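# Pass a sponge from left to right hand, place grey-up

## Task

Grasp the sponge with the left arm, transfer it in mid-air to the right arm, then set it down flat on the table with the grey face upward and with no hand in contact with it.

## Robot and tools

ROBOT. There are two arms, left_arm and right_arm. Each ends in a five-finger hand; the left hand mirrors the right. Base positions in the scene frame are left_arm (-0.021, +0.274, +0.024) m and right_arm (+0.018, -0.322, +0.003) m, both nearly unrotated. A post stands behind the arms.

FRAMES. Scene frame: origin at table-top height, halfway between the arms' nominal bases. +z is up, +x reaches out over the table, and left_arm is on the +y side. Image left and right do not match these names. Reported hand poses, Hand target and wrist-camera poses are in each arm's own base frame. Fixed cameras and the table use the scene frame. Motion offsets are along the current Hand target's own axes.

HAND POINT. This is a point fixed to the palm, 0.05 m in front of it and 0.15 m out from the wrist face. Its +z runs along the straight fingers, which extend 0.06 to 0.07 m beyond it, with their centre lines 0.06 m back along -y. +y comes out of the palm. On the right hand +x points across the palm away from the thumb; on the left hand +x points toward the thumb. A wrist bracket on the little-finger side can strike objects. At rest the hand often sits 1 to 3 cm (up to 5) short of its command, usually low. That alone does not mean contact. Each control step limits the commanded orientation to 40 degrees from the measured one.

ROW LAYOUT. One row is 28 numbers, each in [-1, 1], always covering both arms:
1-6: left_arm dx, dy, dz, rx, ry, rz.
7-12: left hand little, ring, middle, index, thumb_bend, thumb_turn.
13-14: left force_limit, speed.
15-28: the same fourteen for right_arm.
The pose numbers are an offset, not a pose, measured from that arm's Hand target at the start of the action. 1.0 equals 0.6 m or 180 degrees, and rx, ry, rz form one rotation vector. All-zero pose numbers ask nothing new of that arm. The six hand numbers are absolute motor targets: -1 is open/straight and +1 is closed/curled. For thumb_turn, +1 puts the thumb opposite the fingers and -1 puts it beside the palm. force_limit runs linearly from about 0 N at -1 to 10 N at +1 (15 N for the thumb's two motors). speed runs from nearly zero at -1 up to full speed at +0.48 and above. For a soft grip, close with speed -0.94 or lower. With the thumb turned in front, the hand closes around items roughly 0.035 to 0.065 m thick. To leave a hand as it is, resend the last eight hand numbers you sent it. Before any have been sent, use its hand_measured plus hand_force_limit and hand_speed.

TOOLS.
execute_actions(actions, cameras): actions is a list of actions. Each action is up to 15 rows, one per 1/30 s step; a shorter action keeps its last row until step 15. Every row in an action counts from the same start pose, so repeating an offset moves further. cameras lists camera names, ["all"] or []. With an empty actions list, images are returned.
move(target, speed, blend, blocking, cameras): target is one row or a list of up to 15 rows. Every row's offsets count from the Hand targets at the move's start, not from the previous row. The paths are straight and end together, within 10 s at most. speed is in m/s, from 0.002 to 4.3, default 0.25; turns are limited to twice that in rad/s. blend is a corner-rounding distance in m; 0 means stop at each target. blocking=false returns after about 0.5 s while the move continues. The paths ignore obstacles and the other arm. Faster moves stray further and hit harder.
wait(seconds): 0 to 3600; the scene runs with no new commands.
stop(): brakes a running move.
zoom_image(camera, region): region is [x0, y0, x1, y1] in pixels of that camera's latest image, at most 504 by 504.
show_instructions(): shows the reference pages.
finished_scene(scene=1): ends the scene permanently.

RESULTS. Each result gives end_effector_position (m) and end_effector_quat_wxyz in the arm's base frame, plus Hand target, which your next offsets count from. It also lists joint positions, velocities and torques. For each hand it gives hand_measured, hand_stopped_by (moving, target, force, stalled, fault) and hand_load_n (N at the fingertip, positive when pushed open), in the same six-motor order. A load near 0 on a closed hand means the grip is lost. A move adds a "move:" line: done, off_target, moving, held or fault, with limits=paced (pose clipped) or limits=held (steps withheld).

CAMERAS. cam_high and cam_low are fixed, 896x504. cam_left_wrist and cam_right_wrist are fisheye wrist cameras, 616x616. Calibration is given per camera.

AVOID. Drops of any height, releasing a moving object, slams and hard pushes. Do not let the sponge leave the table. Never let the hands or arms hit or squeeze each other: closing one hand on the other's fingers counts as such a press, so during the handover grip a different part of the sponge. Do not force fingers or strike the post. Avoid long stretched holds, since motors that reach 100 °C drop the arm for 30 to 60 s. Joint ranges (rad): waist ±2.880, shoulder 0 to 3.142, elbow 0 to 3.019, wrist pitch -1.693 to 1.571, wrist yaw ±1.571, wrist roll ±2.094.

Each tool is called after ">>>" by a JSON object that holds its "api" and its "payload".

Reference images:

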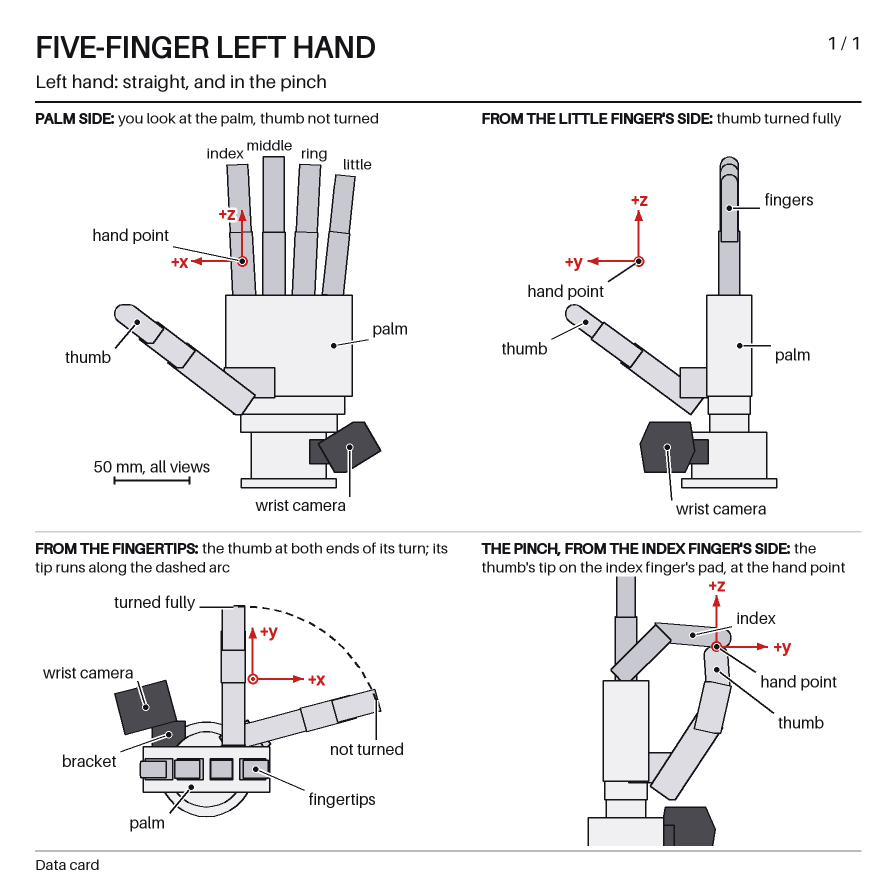

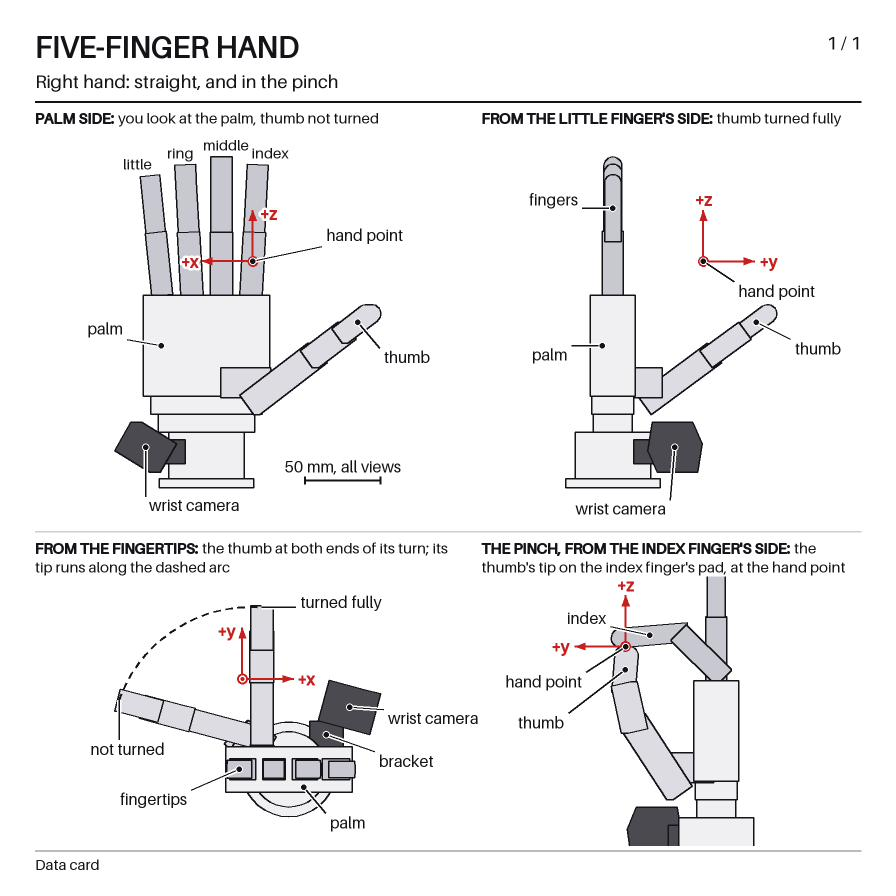

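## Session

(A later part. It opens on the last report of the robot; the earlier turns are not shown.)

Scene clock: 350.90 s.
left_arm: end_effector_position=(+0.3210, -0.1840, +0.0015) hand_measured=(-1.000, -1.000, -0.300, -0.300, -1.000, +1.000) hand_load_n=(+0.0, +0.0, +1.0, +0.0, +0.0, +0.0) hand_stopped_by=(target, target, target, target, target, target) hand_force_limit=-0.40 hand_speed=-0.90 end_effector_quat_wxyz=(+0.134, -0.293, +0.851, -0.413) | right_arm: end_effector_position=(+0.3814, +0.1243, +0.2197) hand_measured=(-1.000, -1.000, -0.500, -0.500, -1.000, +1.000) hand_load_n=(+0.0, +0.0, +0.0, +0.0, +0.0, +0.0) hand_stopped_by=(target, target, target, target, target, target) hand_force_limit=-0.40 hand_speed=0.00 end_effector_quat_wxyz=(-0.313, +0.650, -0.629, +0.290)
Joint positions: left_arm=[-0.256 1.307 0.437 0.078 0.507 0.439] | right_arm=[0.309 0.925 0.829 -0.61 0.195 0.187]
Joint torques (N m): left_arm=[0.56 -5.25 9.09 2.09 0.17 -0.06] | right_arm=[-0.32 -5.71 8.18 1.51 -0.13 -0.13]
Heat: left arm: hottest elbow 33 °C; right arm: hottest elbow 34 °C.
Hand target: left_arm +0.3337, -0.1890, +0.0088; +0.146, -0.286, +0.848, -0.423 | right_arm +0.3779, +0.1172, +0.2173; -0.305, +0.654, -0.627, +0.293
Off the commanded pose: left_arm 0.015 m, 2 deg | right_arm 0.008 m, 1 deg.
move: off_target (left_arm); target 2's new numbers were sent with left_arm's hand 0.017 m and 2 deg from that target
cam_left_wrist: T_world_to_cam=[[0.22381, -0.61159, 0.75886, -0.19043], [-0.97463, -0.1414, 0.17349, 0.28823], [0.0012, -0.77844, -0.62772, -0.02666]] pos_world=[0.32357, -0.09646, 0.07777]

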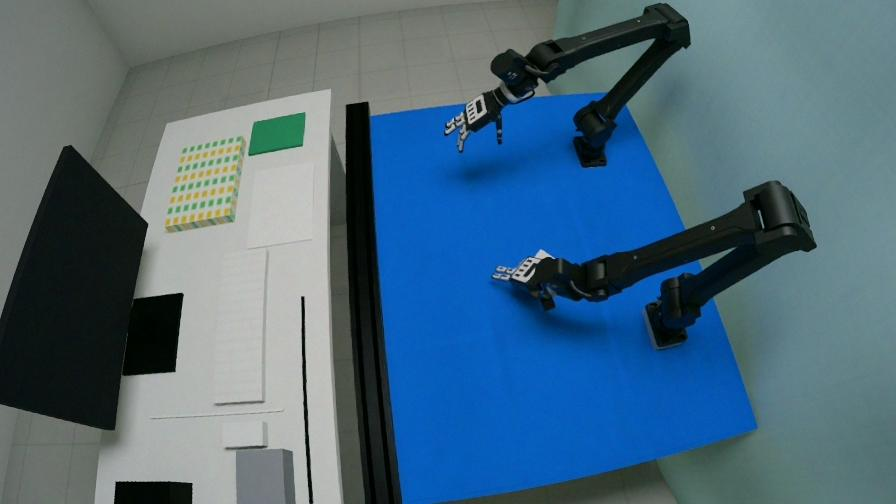

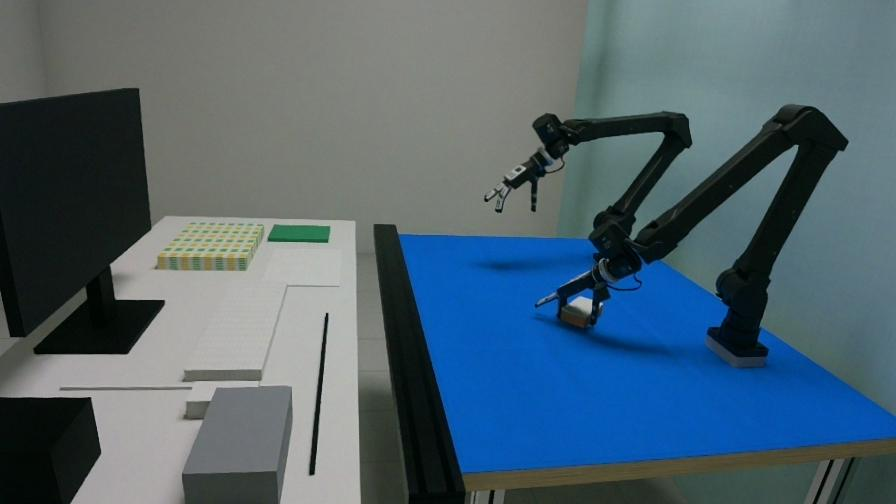

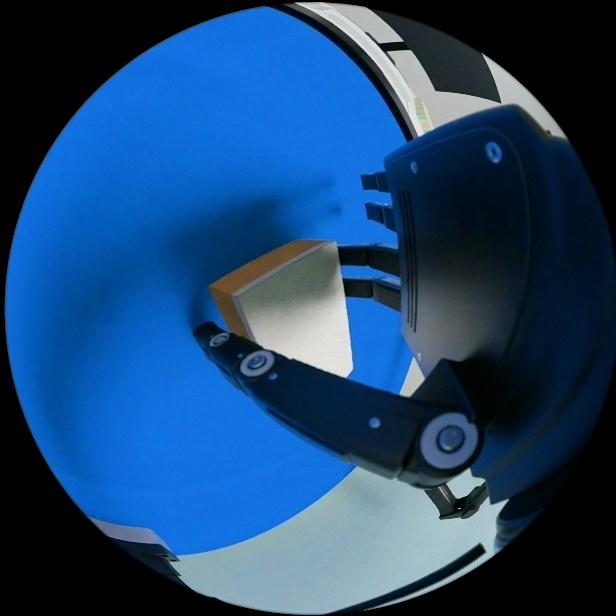

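>>> {"api": "move", "payload": {"target": [0,0,0,0,0,0,-1,-1,-0.3,-0.3,-0.5,1,-0.6,-0.92,0,0,0,0,0,0,-1,-1,-0.5,-0.5,-1,1,-0.4,0], "speed": 0.04, "cameras": ["cam_high","cam_low","cam_left_wrist"]}}

>>> {"api": "zoom_image", "payload": {"camera": "cam_low", "region": [520, 220, 660, 340]}}

>>> {"api": "zoom_image", "payload": {"camera": "cam_left_wrist", "region": [140, 200, 400, 400]}}

Scene clock: 367.80 s.
left_arm: end_effector_position=(+0.3210, -0.1840, +0.0015) hand_measured=(-1.000, -1.000, -0.300, -0.300, -0.628, +1.000) hand_load_n=(+0.0, +0.0, +2.0, +1.0, +2.5, +0.0) hand_stopped_by=(target, target, target, target, force, target) hand_force_limit=-0.60 hand_speed=-0.92 end_effector_quat_wxyz=(+0.134, -0.293, +0.851, -0.413) | right_arm: end_effector_position=(+0.3814, +0.1243, +0.2197) hand_measured=(-1.000, -1.000, -0.500, -0.500, -1.000, +1.000) hand_load_n=(+0.0, +0.0, +0.0, +0.0, +0.0, +0.0) hand_stopped_by=(target, target, target, target, target, target) hand_force_limit=-0.40 hand_speed=0.00 end_effector_quat_wxyz=(-0.313, +0.650, -0.629, +0.290)
Joint positions: left_arm=[-0.256 1.307 0.437 0.078 0.507 0.439] | right_arm=[0.309 0.925 0.829 -0.61 0.195 0.187]
Joint torques (N m): left_arm=[0.38 -5.19 9.1 2.1 0.17 -0.06] | right_arm=[-0.38 -6.01 8.06 1.35 -0.2 -0.13]
Heat: left arm: hottest elbow 33 °C; right arm: hottest elbow 34 °C.
Hand target: left_arm +0.3337, -0.1890, +0.0088; +0.146, -0.286, +0.848, -0.423 | right_arm +0.3779, +0.1172, +0.2173; -0.305, +0.654, -0.627, +0.293
Off the commanded pose: left_arm 0.015 m, 2 deg | right_arm 0.008 m, 1 deg.
move: done
cam_left_wrist: T_world_to_cam=[[0.22381, -0.61159, 0.75886, -0.19043], [-0.97463, -0.1414, 0.17349, 0.28823], [0.0012, -0.77844, -0.62772, -0.02666]] pos_world=[0.32357, -0.09646, 0.07777]

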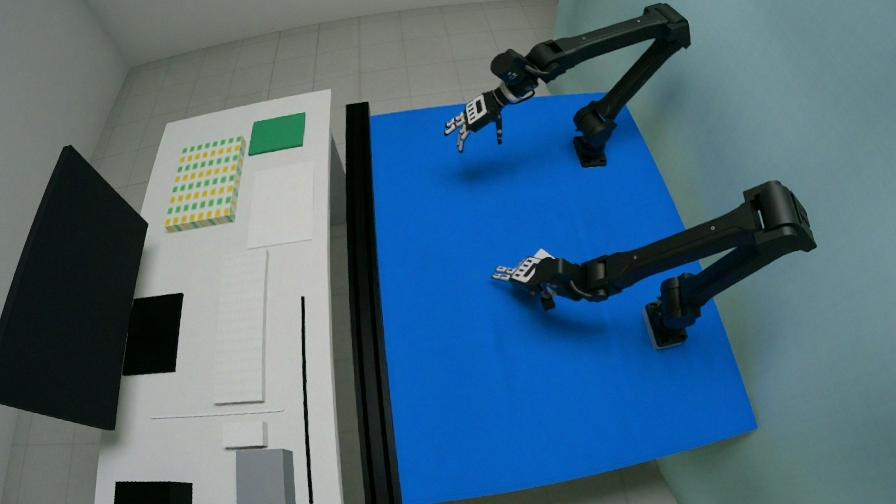

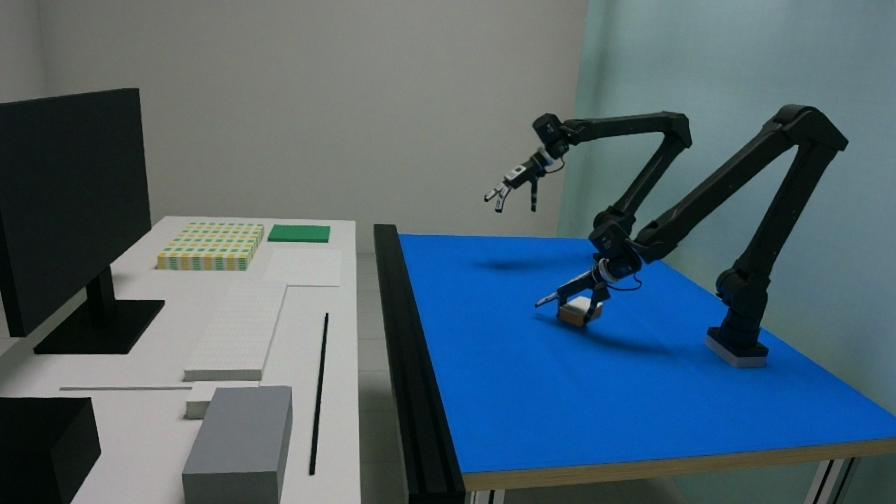

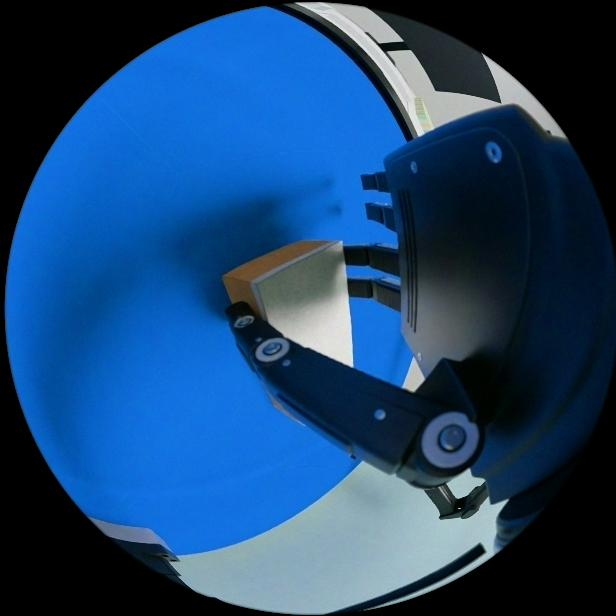

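Scaled by 3.600 from the camera's image (finer frame: 1280x720).

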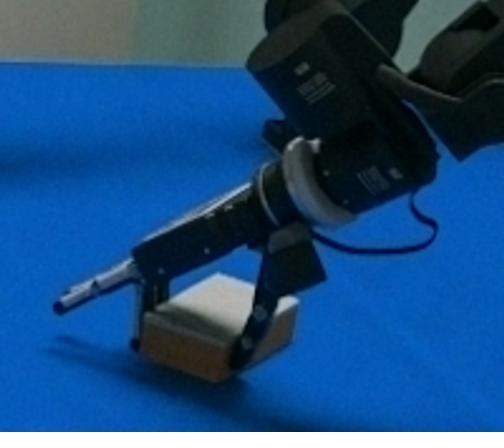

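Scaled by 1.938 from the camera's image (finer frame: 880x880).

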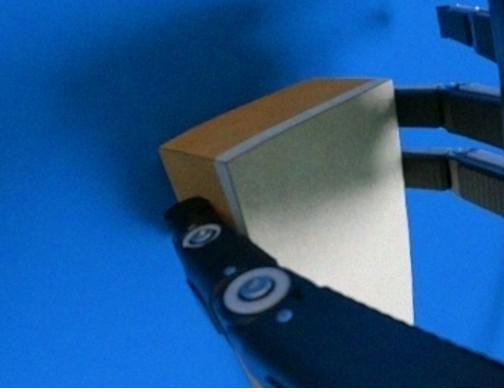

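>>> {"api": "move", "payload": {"target": [[0,0,0,0,0,0,-1,-1,-0.3,-0.3,-0.4,1,-0.45,-0.92,0,0,0,0,0,0,-1,-1,-0.5,-0.5,-1,1,-0.4,0],[-0.0005,-0.0935,-0.0703,0,0,0,-1,-1,-0.3,-0.3,-0.4,1,-0.45,-0.92,0,0,0,0,0,0,-1,-1,-0.5,-0.5,-1,1,-0.4,0]], "speed": 0.08, "cameras": ["all"]}}

>>> {"api": "zoom_image", "payload": {"camera": "cam_low", "region": [520, 200, 660, 320]}}

>>> {"api": "zoom_image", "payload": {"camera": "cam_left_wrist", "region": [140, 200, 400, 400]}}

>>> {"api": "zoom_image", "payload": {"camera": "cam_right_wrist", "region": [240, 380, 440, 580]}}

Scene clock: 380.53 s.
left_arm: end_effector_position=(+0.3112, -0.1814, +0.0498) hand_measured=(-1.000, -1.000, -0.300, -0.300, -0.588, +1.000) hand_load_n=(+0.0, +0.0, +2.0, +1.5, +4.0, +0.5) hand_stopped_by=(target, target, target, target, force, target) hand_force_limit=-0.45 hand_speed=-0.92 end_effector_quat_wxyz=(+0.123, -0.298, +0.855, -0.406) | right_arm: end_effector_position=(+0.3814, +0.1243, +0.2197) hand_measured=(-1.000, -1.000, -0.500, -0.500, -1.000, +1.000) hand_load_n=(+0.0, +0.0, +0.0, +0.0, +0.0, +0.0) hand_stopped_by=(target, target, target, target, target, target) hand_force_limit=-0.40 hand_speed=0.00 end_effector_quat_wxyz=(-0.313, +0.650, -0.629, +0.290)
Joint positions: left_arm=[-0.256 1.141 0.497 -0.177 0.507 0.441] | right_arm=[0.309 0.925 0.829 -0.61 0.195 0.187]
Joint torques (N m): left_arm=[0.44 -6.18 13.74 0.68 0.21 -0.07] | right_arm=[-0.67 -5.77 8.21 1.39 -0.08 -0.21]
Heat: left arm: hottest elbow 33 °C; right arm: hottest elbow 34 °C.
Hand target: left_arm +0.3335, -0.1891, +0.0790; +0.146, -0.286, +0.848, -0.423 | right_arm +0.3779, +0.1172, +0.2173; -0.305, +0.654, -0.627, +0.293
Off the commanded pose: left_arm 0.038 m, 4 deg | right_arm 0.008 m, 1 deg.
move: off_target (left_arm)
cam_left_wrist: T_world_to_cam=[[0.24372, -0.61794, 0.74749, -0.23005], [-0.9697, -0.14197, 0.19881, 0.26774], [-0.01673, -0.7733, -0.63382, 0.01251]] pos_world=[0.31591, -0.09447, 0.12666]
cam_right_wrist: T_world_to_cam=[[-0.59827, -0.31213, -0.738, 0.42643], [-0.60632, 0.77849, 0.16227, 0.09532], [0.52387, 0.54455, -0.655, -0.01183]] pos_world=[0.31911, 0.06534, 0.29149]

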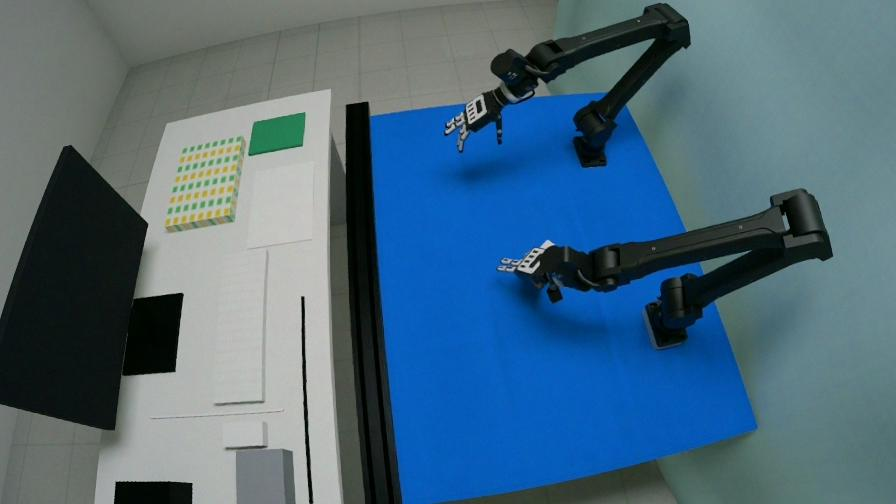

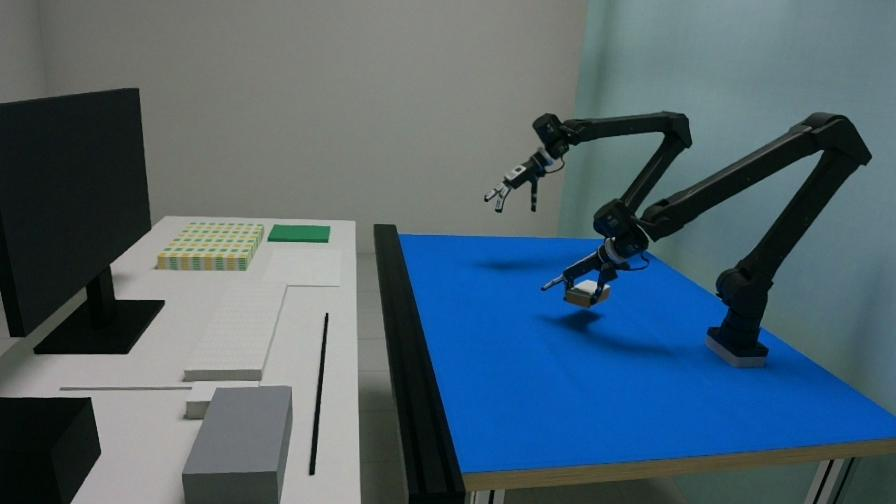

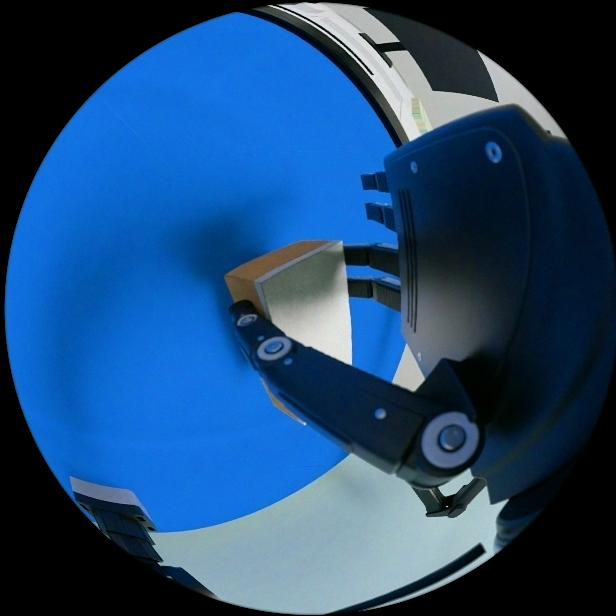

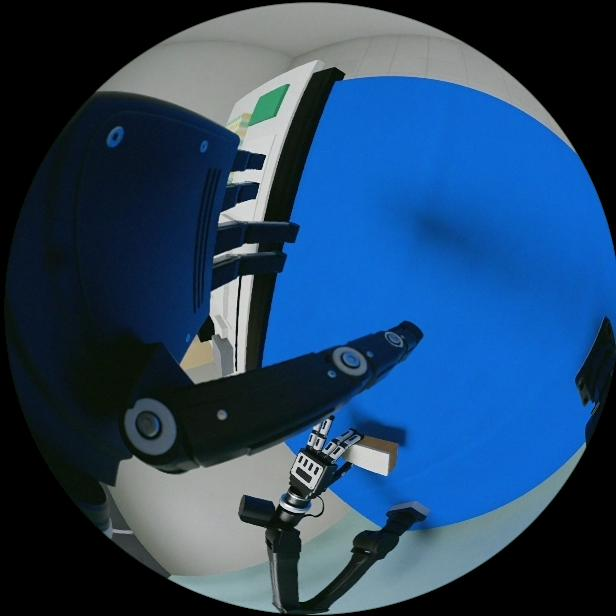

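Scaled by 3.600 from the camera's image (finer frame: 1280x720).

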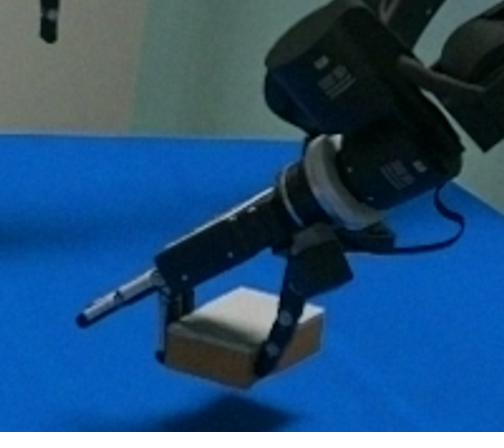

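Scaled by 1.938 from the camera's image (finer frame: 880x880).

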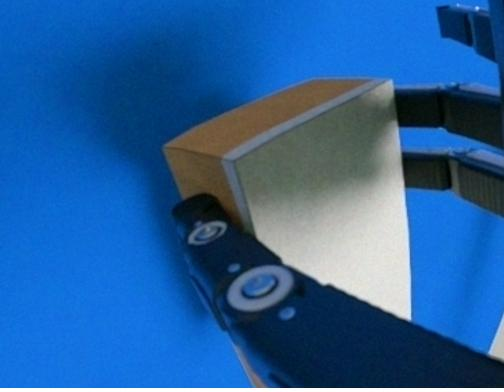

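Scaled by 2.520 from the camera's image (finer frame: 880x880).

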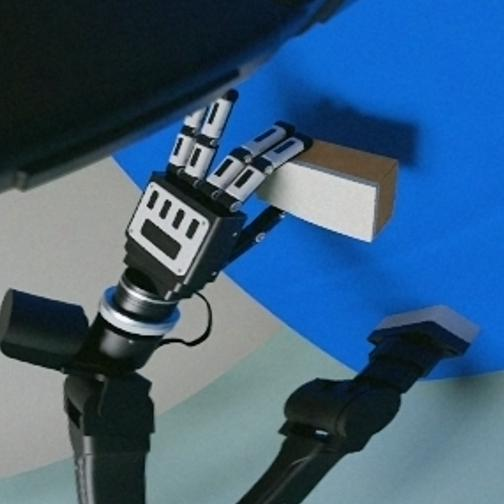

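>>> {"api": "move", "payload": {"target": [-0.0747,-0.2193,0.0288,-0.0015,-0.2114,-0.1588,-1,-1,-0.3,-0.3,-0.4,1,-0.45,-0.92,0,0,0,0,0,0,-1,-1,-0.5,-0.5,-1,1,-0.4,0], "speed": 0.12, "cameras": ["all"]}}

>>> {"api": "zoom_image", "payload": {"camera": "cam_low", "region": [460, 120, 660, 320]}}

>>> {"api": "zoom_image", "payload": {"camera": "cam_high", "region": [400, 80, 600, 280]}}

>>> {"api": "zoom_image", "payload": {"camera": "cam_right_wrist", "region": [240, 300, 560, 600]}}

Scene clock: 413.40 s.
left_arm: end_effector_position=(+0.4092, -0.2190, +0.1451) hand_measured=(-1.000, -1.000, -0.300, -0.300, -0.588, +1.000) hand_load_n=(+0.0, +0.0, +2.0, +1.5, +4.0, +0.0) hand_stopped_by=(target, target, target, target, force, target) hand_force_limit=-0.45 hand_speed=-0.92 end_effector_quat_wxyz=(+0.299, -0.605, +0.672, -0.306) | right_arm: end_effector_position=(+0.3814, +0.1243, +0.2197) hand_measured=(-1.000, -1.000, -0.500, -0.500, -1.000, +1.000) hand_load_n=(+0.0, +0.0, +0.0, +0.0, +0.0, +0.0) hand_stopped_by=(target, target, target, target, target, target) hand_force_limit=-0.40 hand_speed=0.00 end_effector_quat_wxyz=(-0.313, +0.650, -0.629, +0.290)
Joint positions: left_arm=[-0.549 1.186 0.808 -0.37 -0.37 -0.282] | right_arm=[0.309 0.925 0.829 -0.61 0.195 0.187]
Joint torques (N m): left_arm=[0.03 -6.12 15.91 0.84 -0.42 -0.14] | right_arm=[-1.26 -6.53 8.35 1.32 -0.12 -0.09]
Heat: left arm: hottest elbow 34 °C; right arm: hottest elbow 34 °C.
Hand target: left_arm +0.4251, -0.2358, +0.1741; +0.304, -0.604, +0.660, -0.328 | right_arm +0.3779, +0.1172, +0.2173; -0.305, +0.654, -0.627, +0.293
Off the commanded pose: left_arm 0.037 m, 3 deg | right_arm 0.008 m, 1 deg.
move: off_target (left_arm)
cam_left_wrist: T_world_to_cam=[[0.60951, -0.28637, 0.73925, -0.42429], [-0.55547, -0.81958, 0.1405, 0.02902], [0.56564, -0.49627, -0.65861, -0.12863]] pos_world=[0.34749, -0.16156, 0.22486]
cam_right_wrist: T_world_to_cam=[[-0.59827, -0.31213, -0.738, 0.42643], [-0.60632, 0.77849, 0.16227, 0.09532], [0.52387, 0.54455, -0.655, -0.01183]] pos_world=[0.31911, 0.06534, 0.29149]

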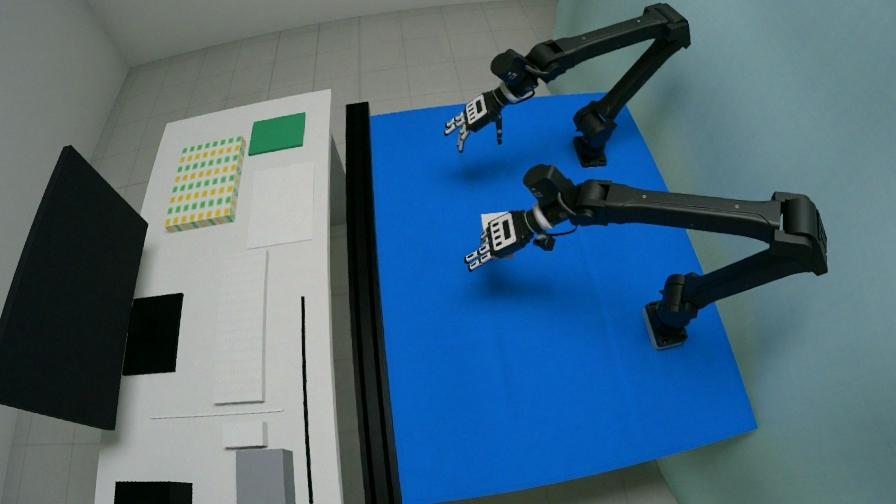

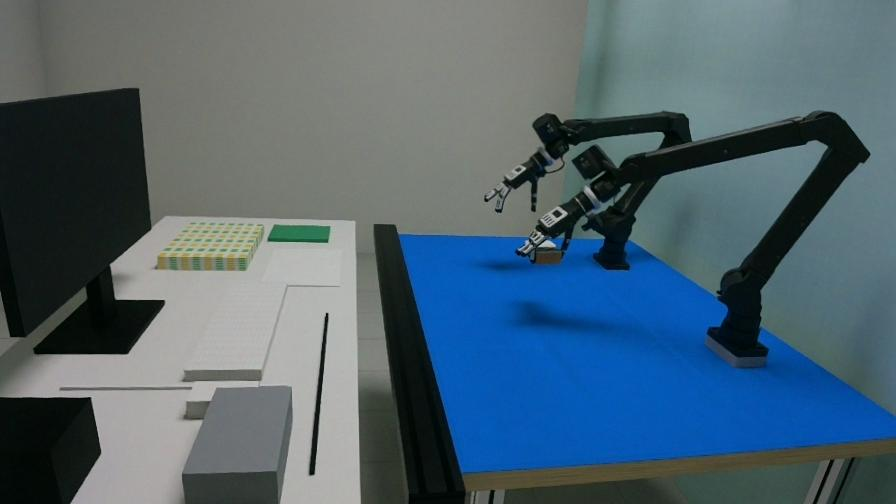

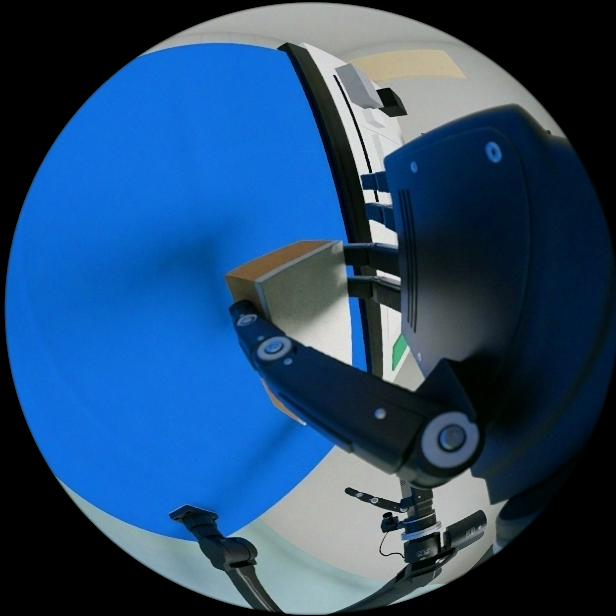

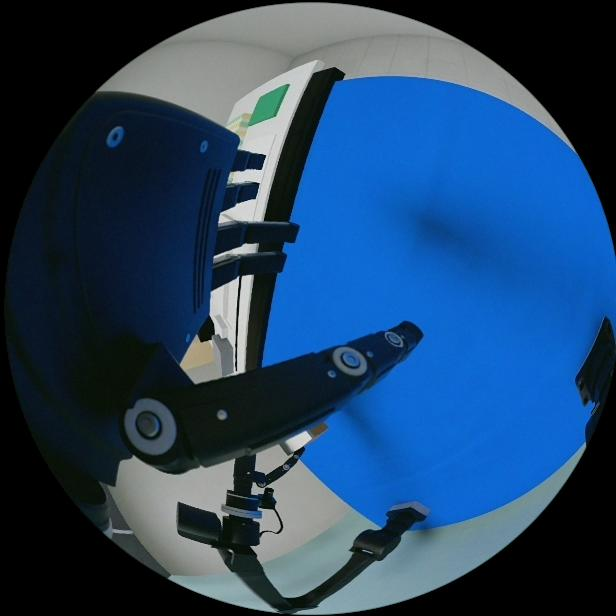

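Scaled by 2.520 from the camera's image (finer frame: 1280x720).

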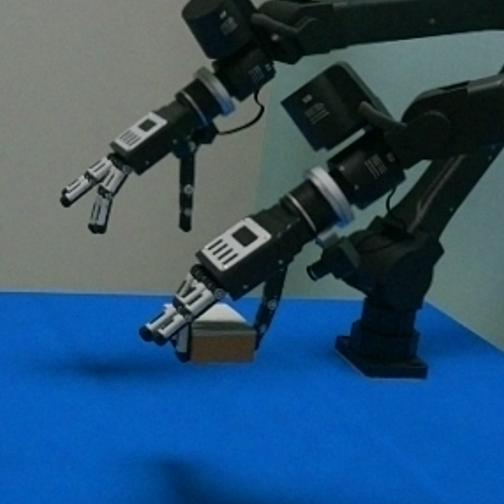

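Scaled by 2.520 from the camera's image (finer frame: 1280x720).

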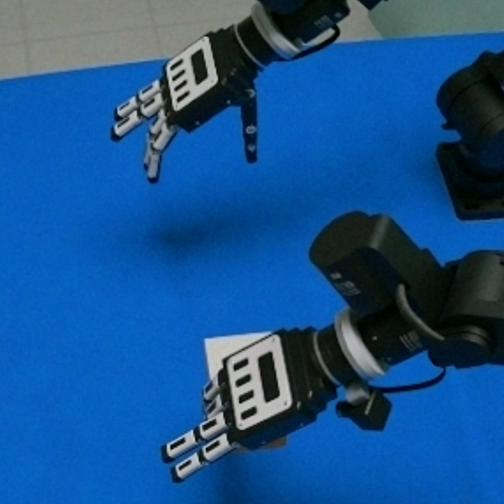

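Scaled by 1.575 from the camera's image (finer frame: 880x880).

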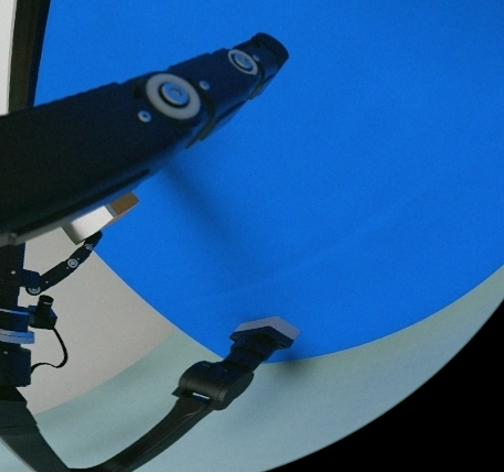

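>>> {"api": "zoom_image", "payload": {"camera": "cam_high", "region": [435, 85, 515, 165]}}

>>> {"api": "zoom_image", "payload": {"camera": "cam_high", "region": [455, 195, 545, 285]}}

>>> {"api": "zoom_image", "payload": {"camera": "cam_low", "region": [470, 140, 600, 270]}}

Scaled by 6.300 from the camera's image (finer frame: 1280x720).

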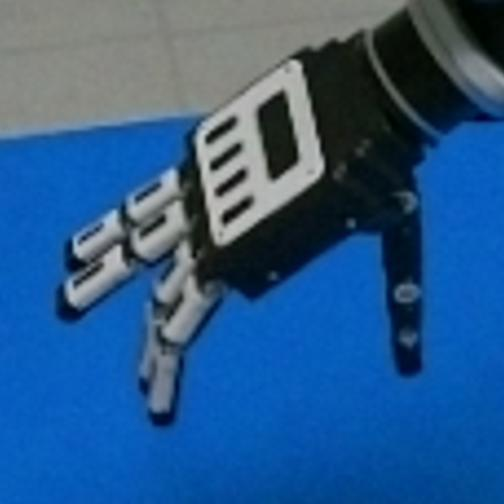

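Scaled by 5.600 from the camera's image (finer frame: 1280x720).

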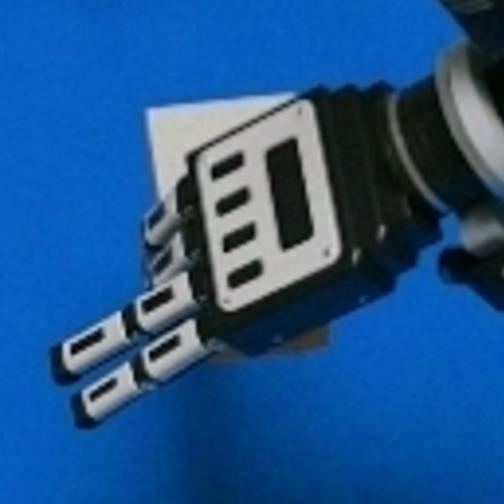

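Scaled by 3.877 from the camera's image (finer frame: 1280x720).

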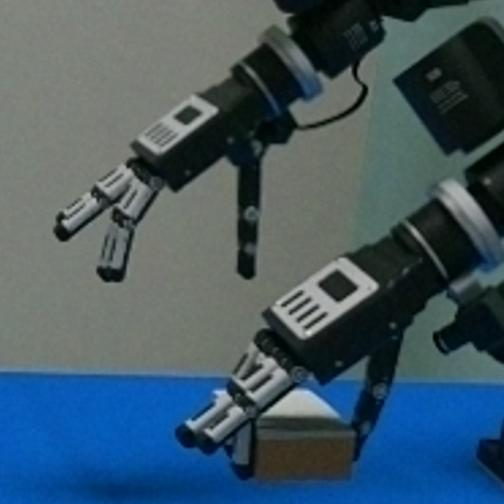

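>>> {"api": "move", "payload": {"target": [0,0,0,0,0,0,-1,-1,-0.3,-0.3,-0.4,1,-0.45,-0.92,-0.2017,0.0732,0.0440,0,0.0170,0.0143,-1,-1,-0.7,-0.7,-1,1,-0.4,0], "speed": 0.12, "cameras": ["all"]}}

>>> {"api": "zoom_image", "payload": {"camera": "cam_low", "region": [470, 140, 600, 270]}}

>>> {"api": "zoom_image", "payload": {"camera": "cam_high", "region": [440, 120, 580, 260]}}

>>> {"api": "zoom_image", "payload": {"camera": "cam_right_wrist", "region": [200, 240, 500, 540]}}

Scene clock: 503.50 s.
left_arm: end_effector_position=(+0.4092, -0.2190, +0.1451) hand_measured=(-1.000, -1.000, -0.300, -0.300, -0.588, +1.000) hand_load_n=(+0.0, +0.0, +2.5, +1.5, +4.0, +0.0) hand_stopped_by=(target, target, target, target, force, target) hand_force_limit=-0.45 hand_speed=-0.92 end_effector_quat_wxyz=(+0.299, -0.605, +0.672, -0.306) | right_arm: end_effector_position=(+0.3550, +0.2265, +0.1527) hand_measured=(-1.000, -1.000, -0.700, -0.700, -1.000, +1.000) hand_load_n=(+0.0, +0.0, +0.0, +0.0, +0.0, +0.0) hand_stopped_by=(target, target, target, target, target, target) hand_force_limit=-0.40 hand_speed=0.00 end_effector_quat_wxyz=(-0.270, +0.647, -0.646, +0.302)
Joint positions: left_arm=[-0.549 1.186 0.808 -0.37 -0.37 -0.282] | right_arm=[0.685 1.106 0.806 -0.589 0.522 0.493]
Joint torques (N m): left_arm=[-0.03 -6.12 15.88 0.83 -0.41 -0.15] | right_arm=[1.08 -5.95 9.46 2.77 0.3 0.26]
Heat: left arm: hottest elbow 40 °C; right arm: hottest elbow 34 °C.
Hand target: left_arm +0.4251, -0.2358, +0.1741; +0.304, -0.604, +0.660, -0.328 | right_arm +0.3650, +0.2377, +0.1666; -0.294, +0.632, -0.650, +0.303
Off the commanded pose: left_arm 0.037 m, 3 deg | right_arm 0.020 m, 3 deg.
move: off_target (right_arm)
cam_left_wrist: T_world_to_cam=[[0.60951, -0.28637, 0.73925, -0.42429], [-0.55547, -0.81958, 0.1405, 0.02902], [0.56564, -0.49627, -0.65861, -0.12863]] pos_world=[0.34749, -0.16156, 0.22486]
cam_right_wrist: T_world_to_cam=[[-0.65064, -0.31939, -0.68895, 0.40579], [-0.55322, 0.82086, 0.14192, -0.01469], [0.52021, 0.47348, -0.71077, -0.07154]] pos_world=[0.29311, 0.17554, 0.23081]

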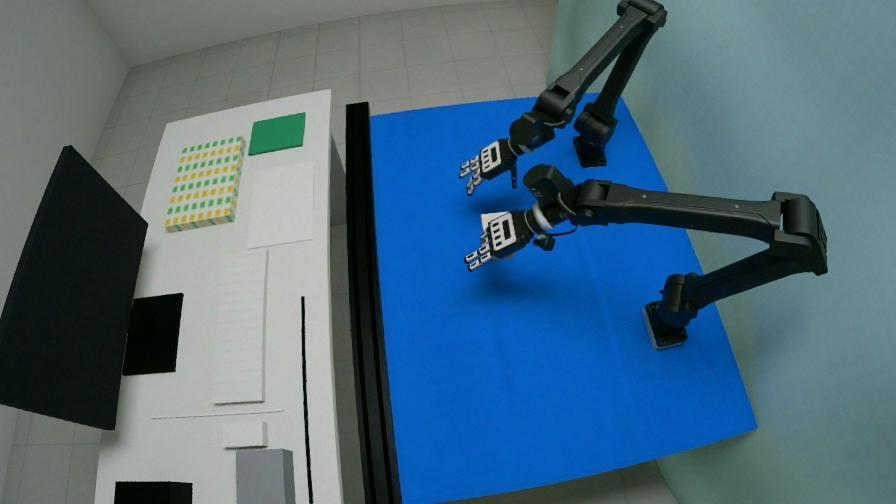

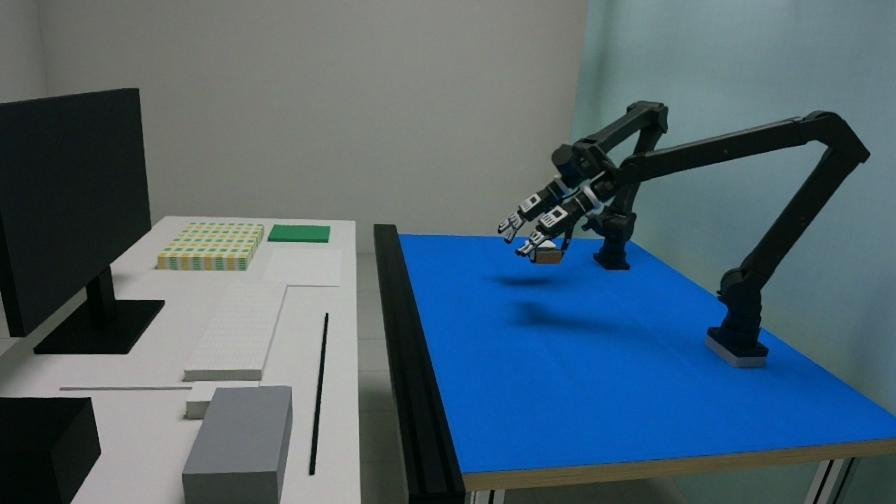

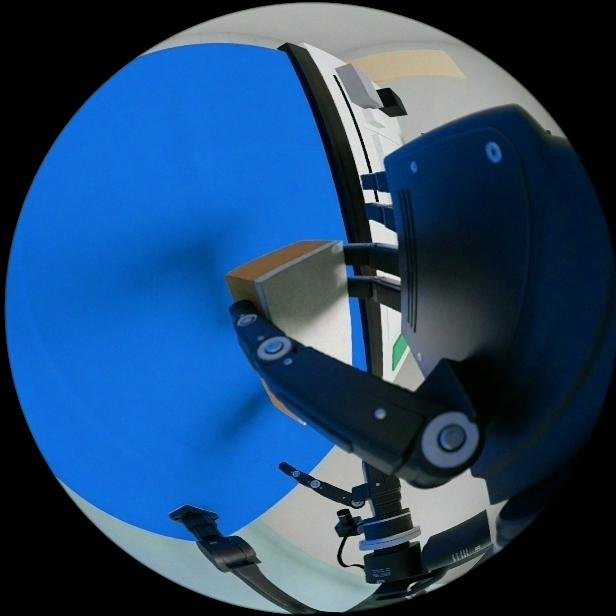

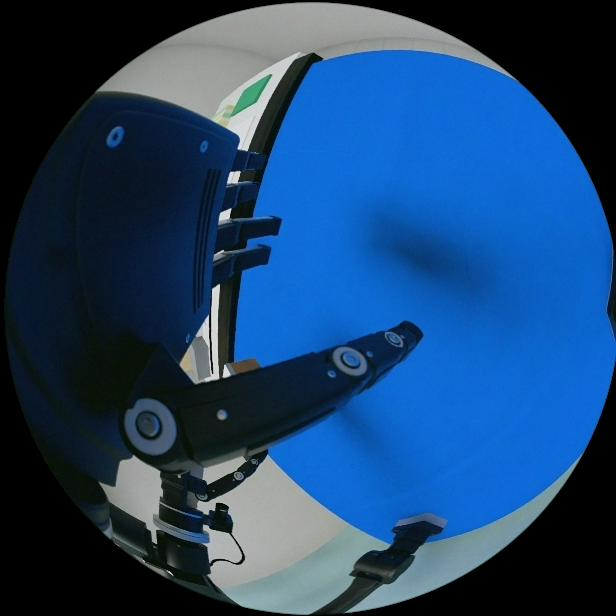

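Scaled by 3.877 from the camera's image (finer frame: 1280x720).

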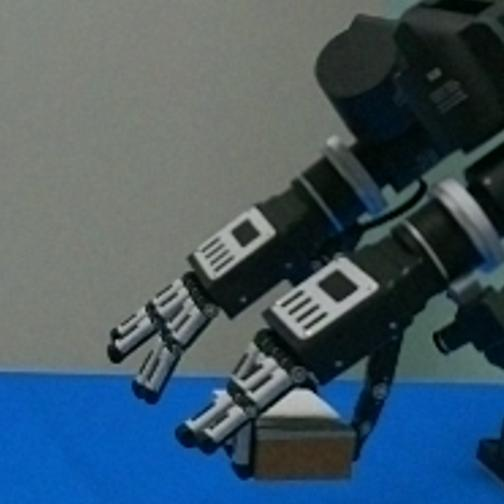

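Scaled by 3.600 from the camera's image (finer frame: 1280x720).

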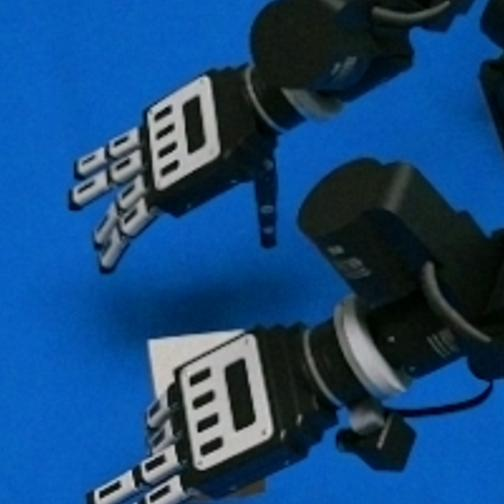

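Scaled by 1.680 from the camera's image (finer frame: 880x880).

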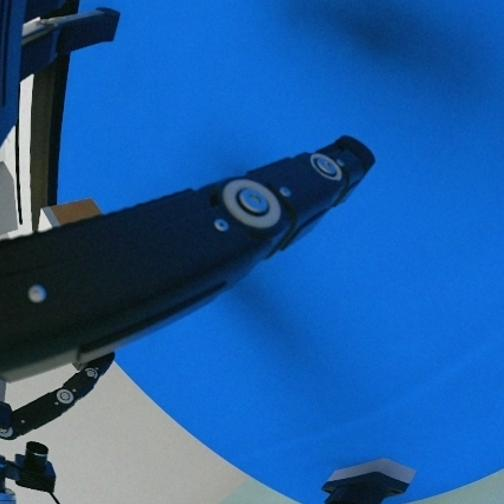

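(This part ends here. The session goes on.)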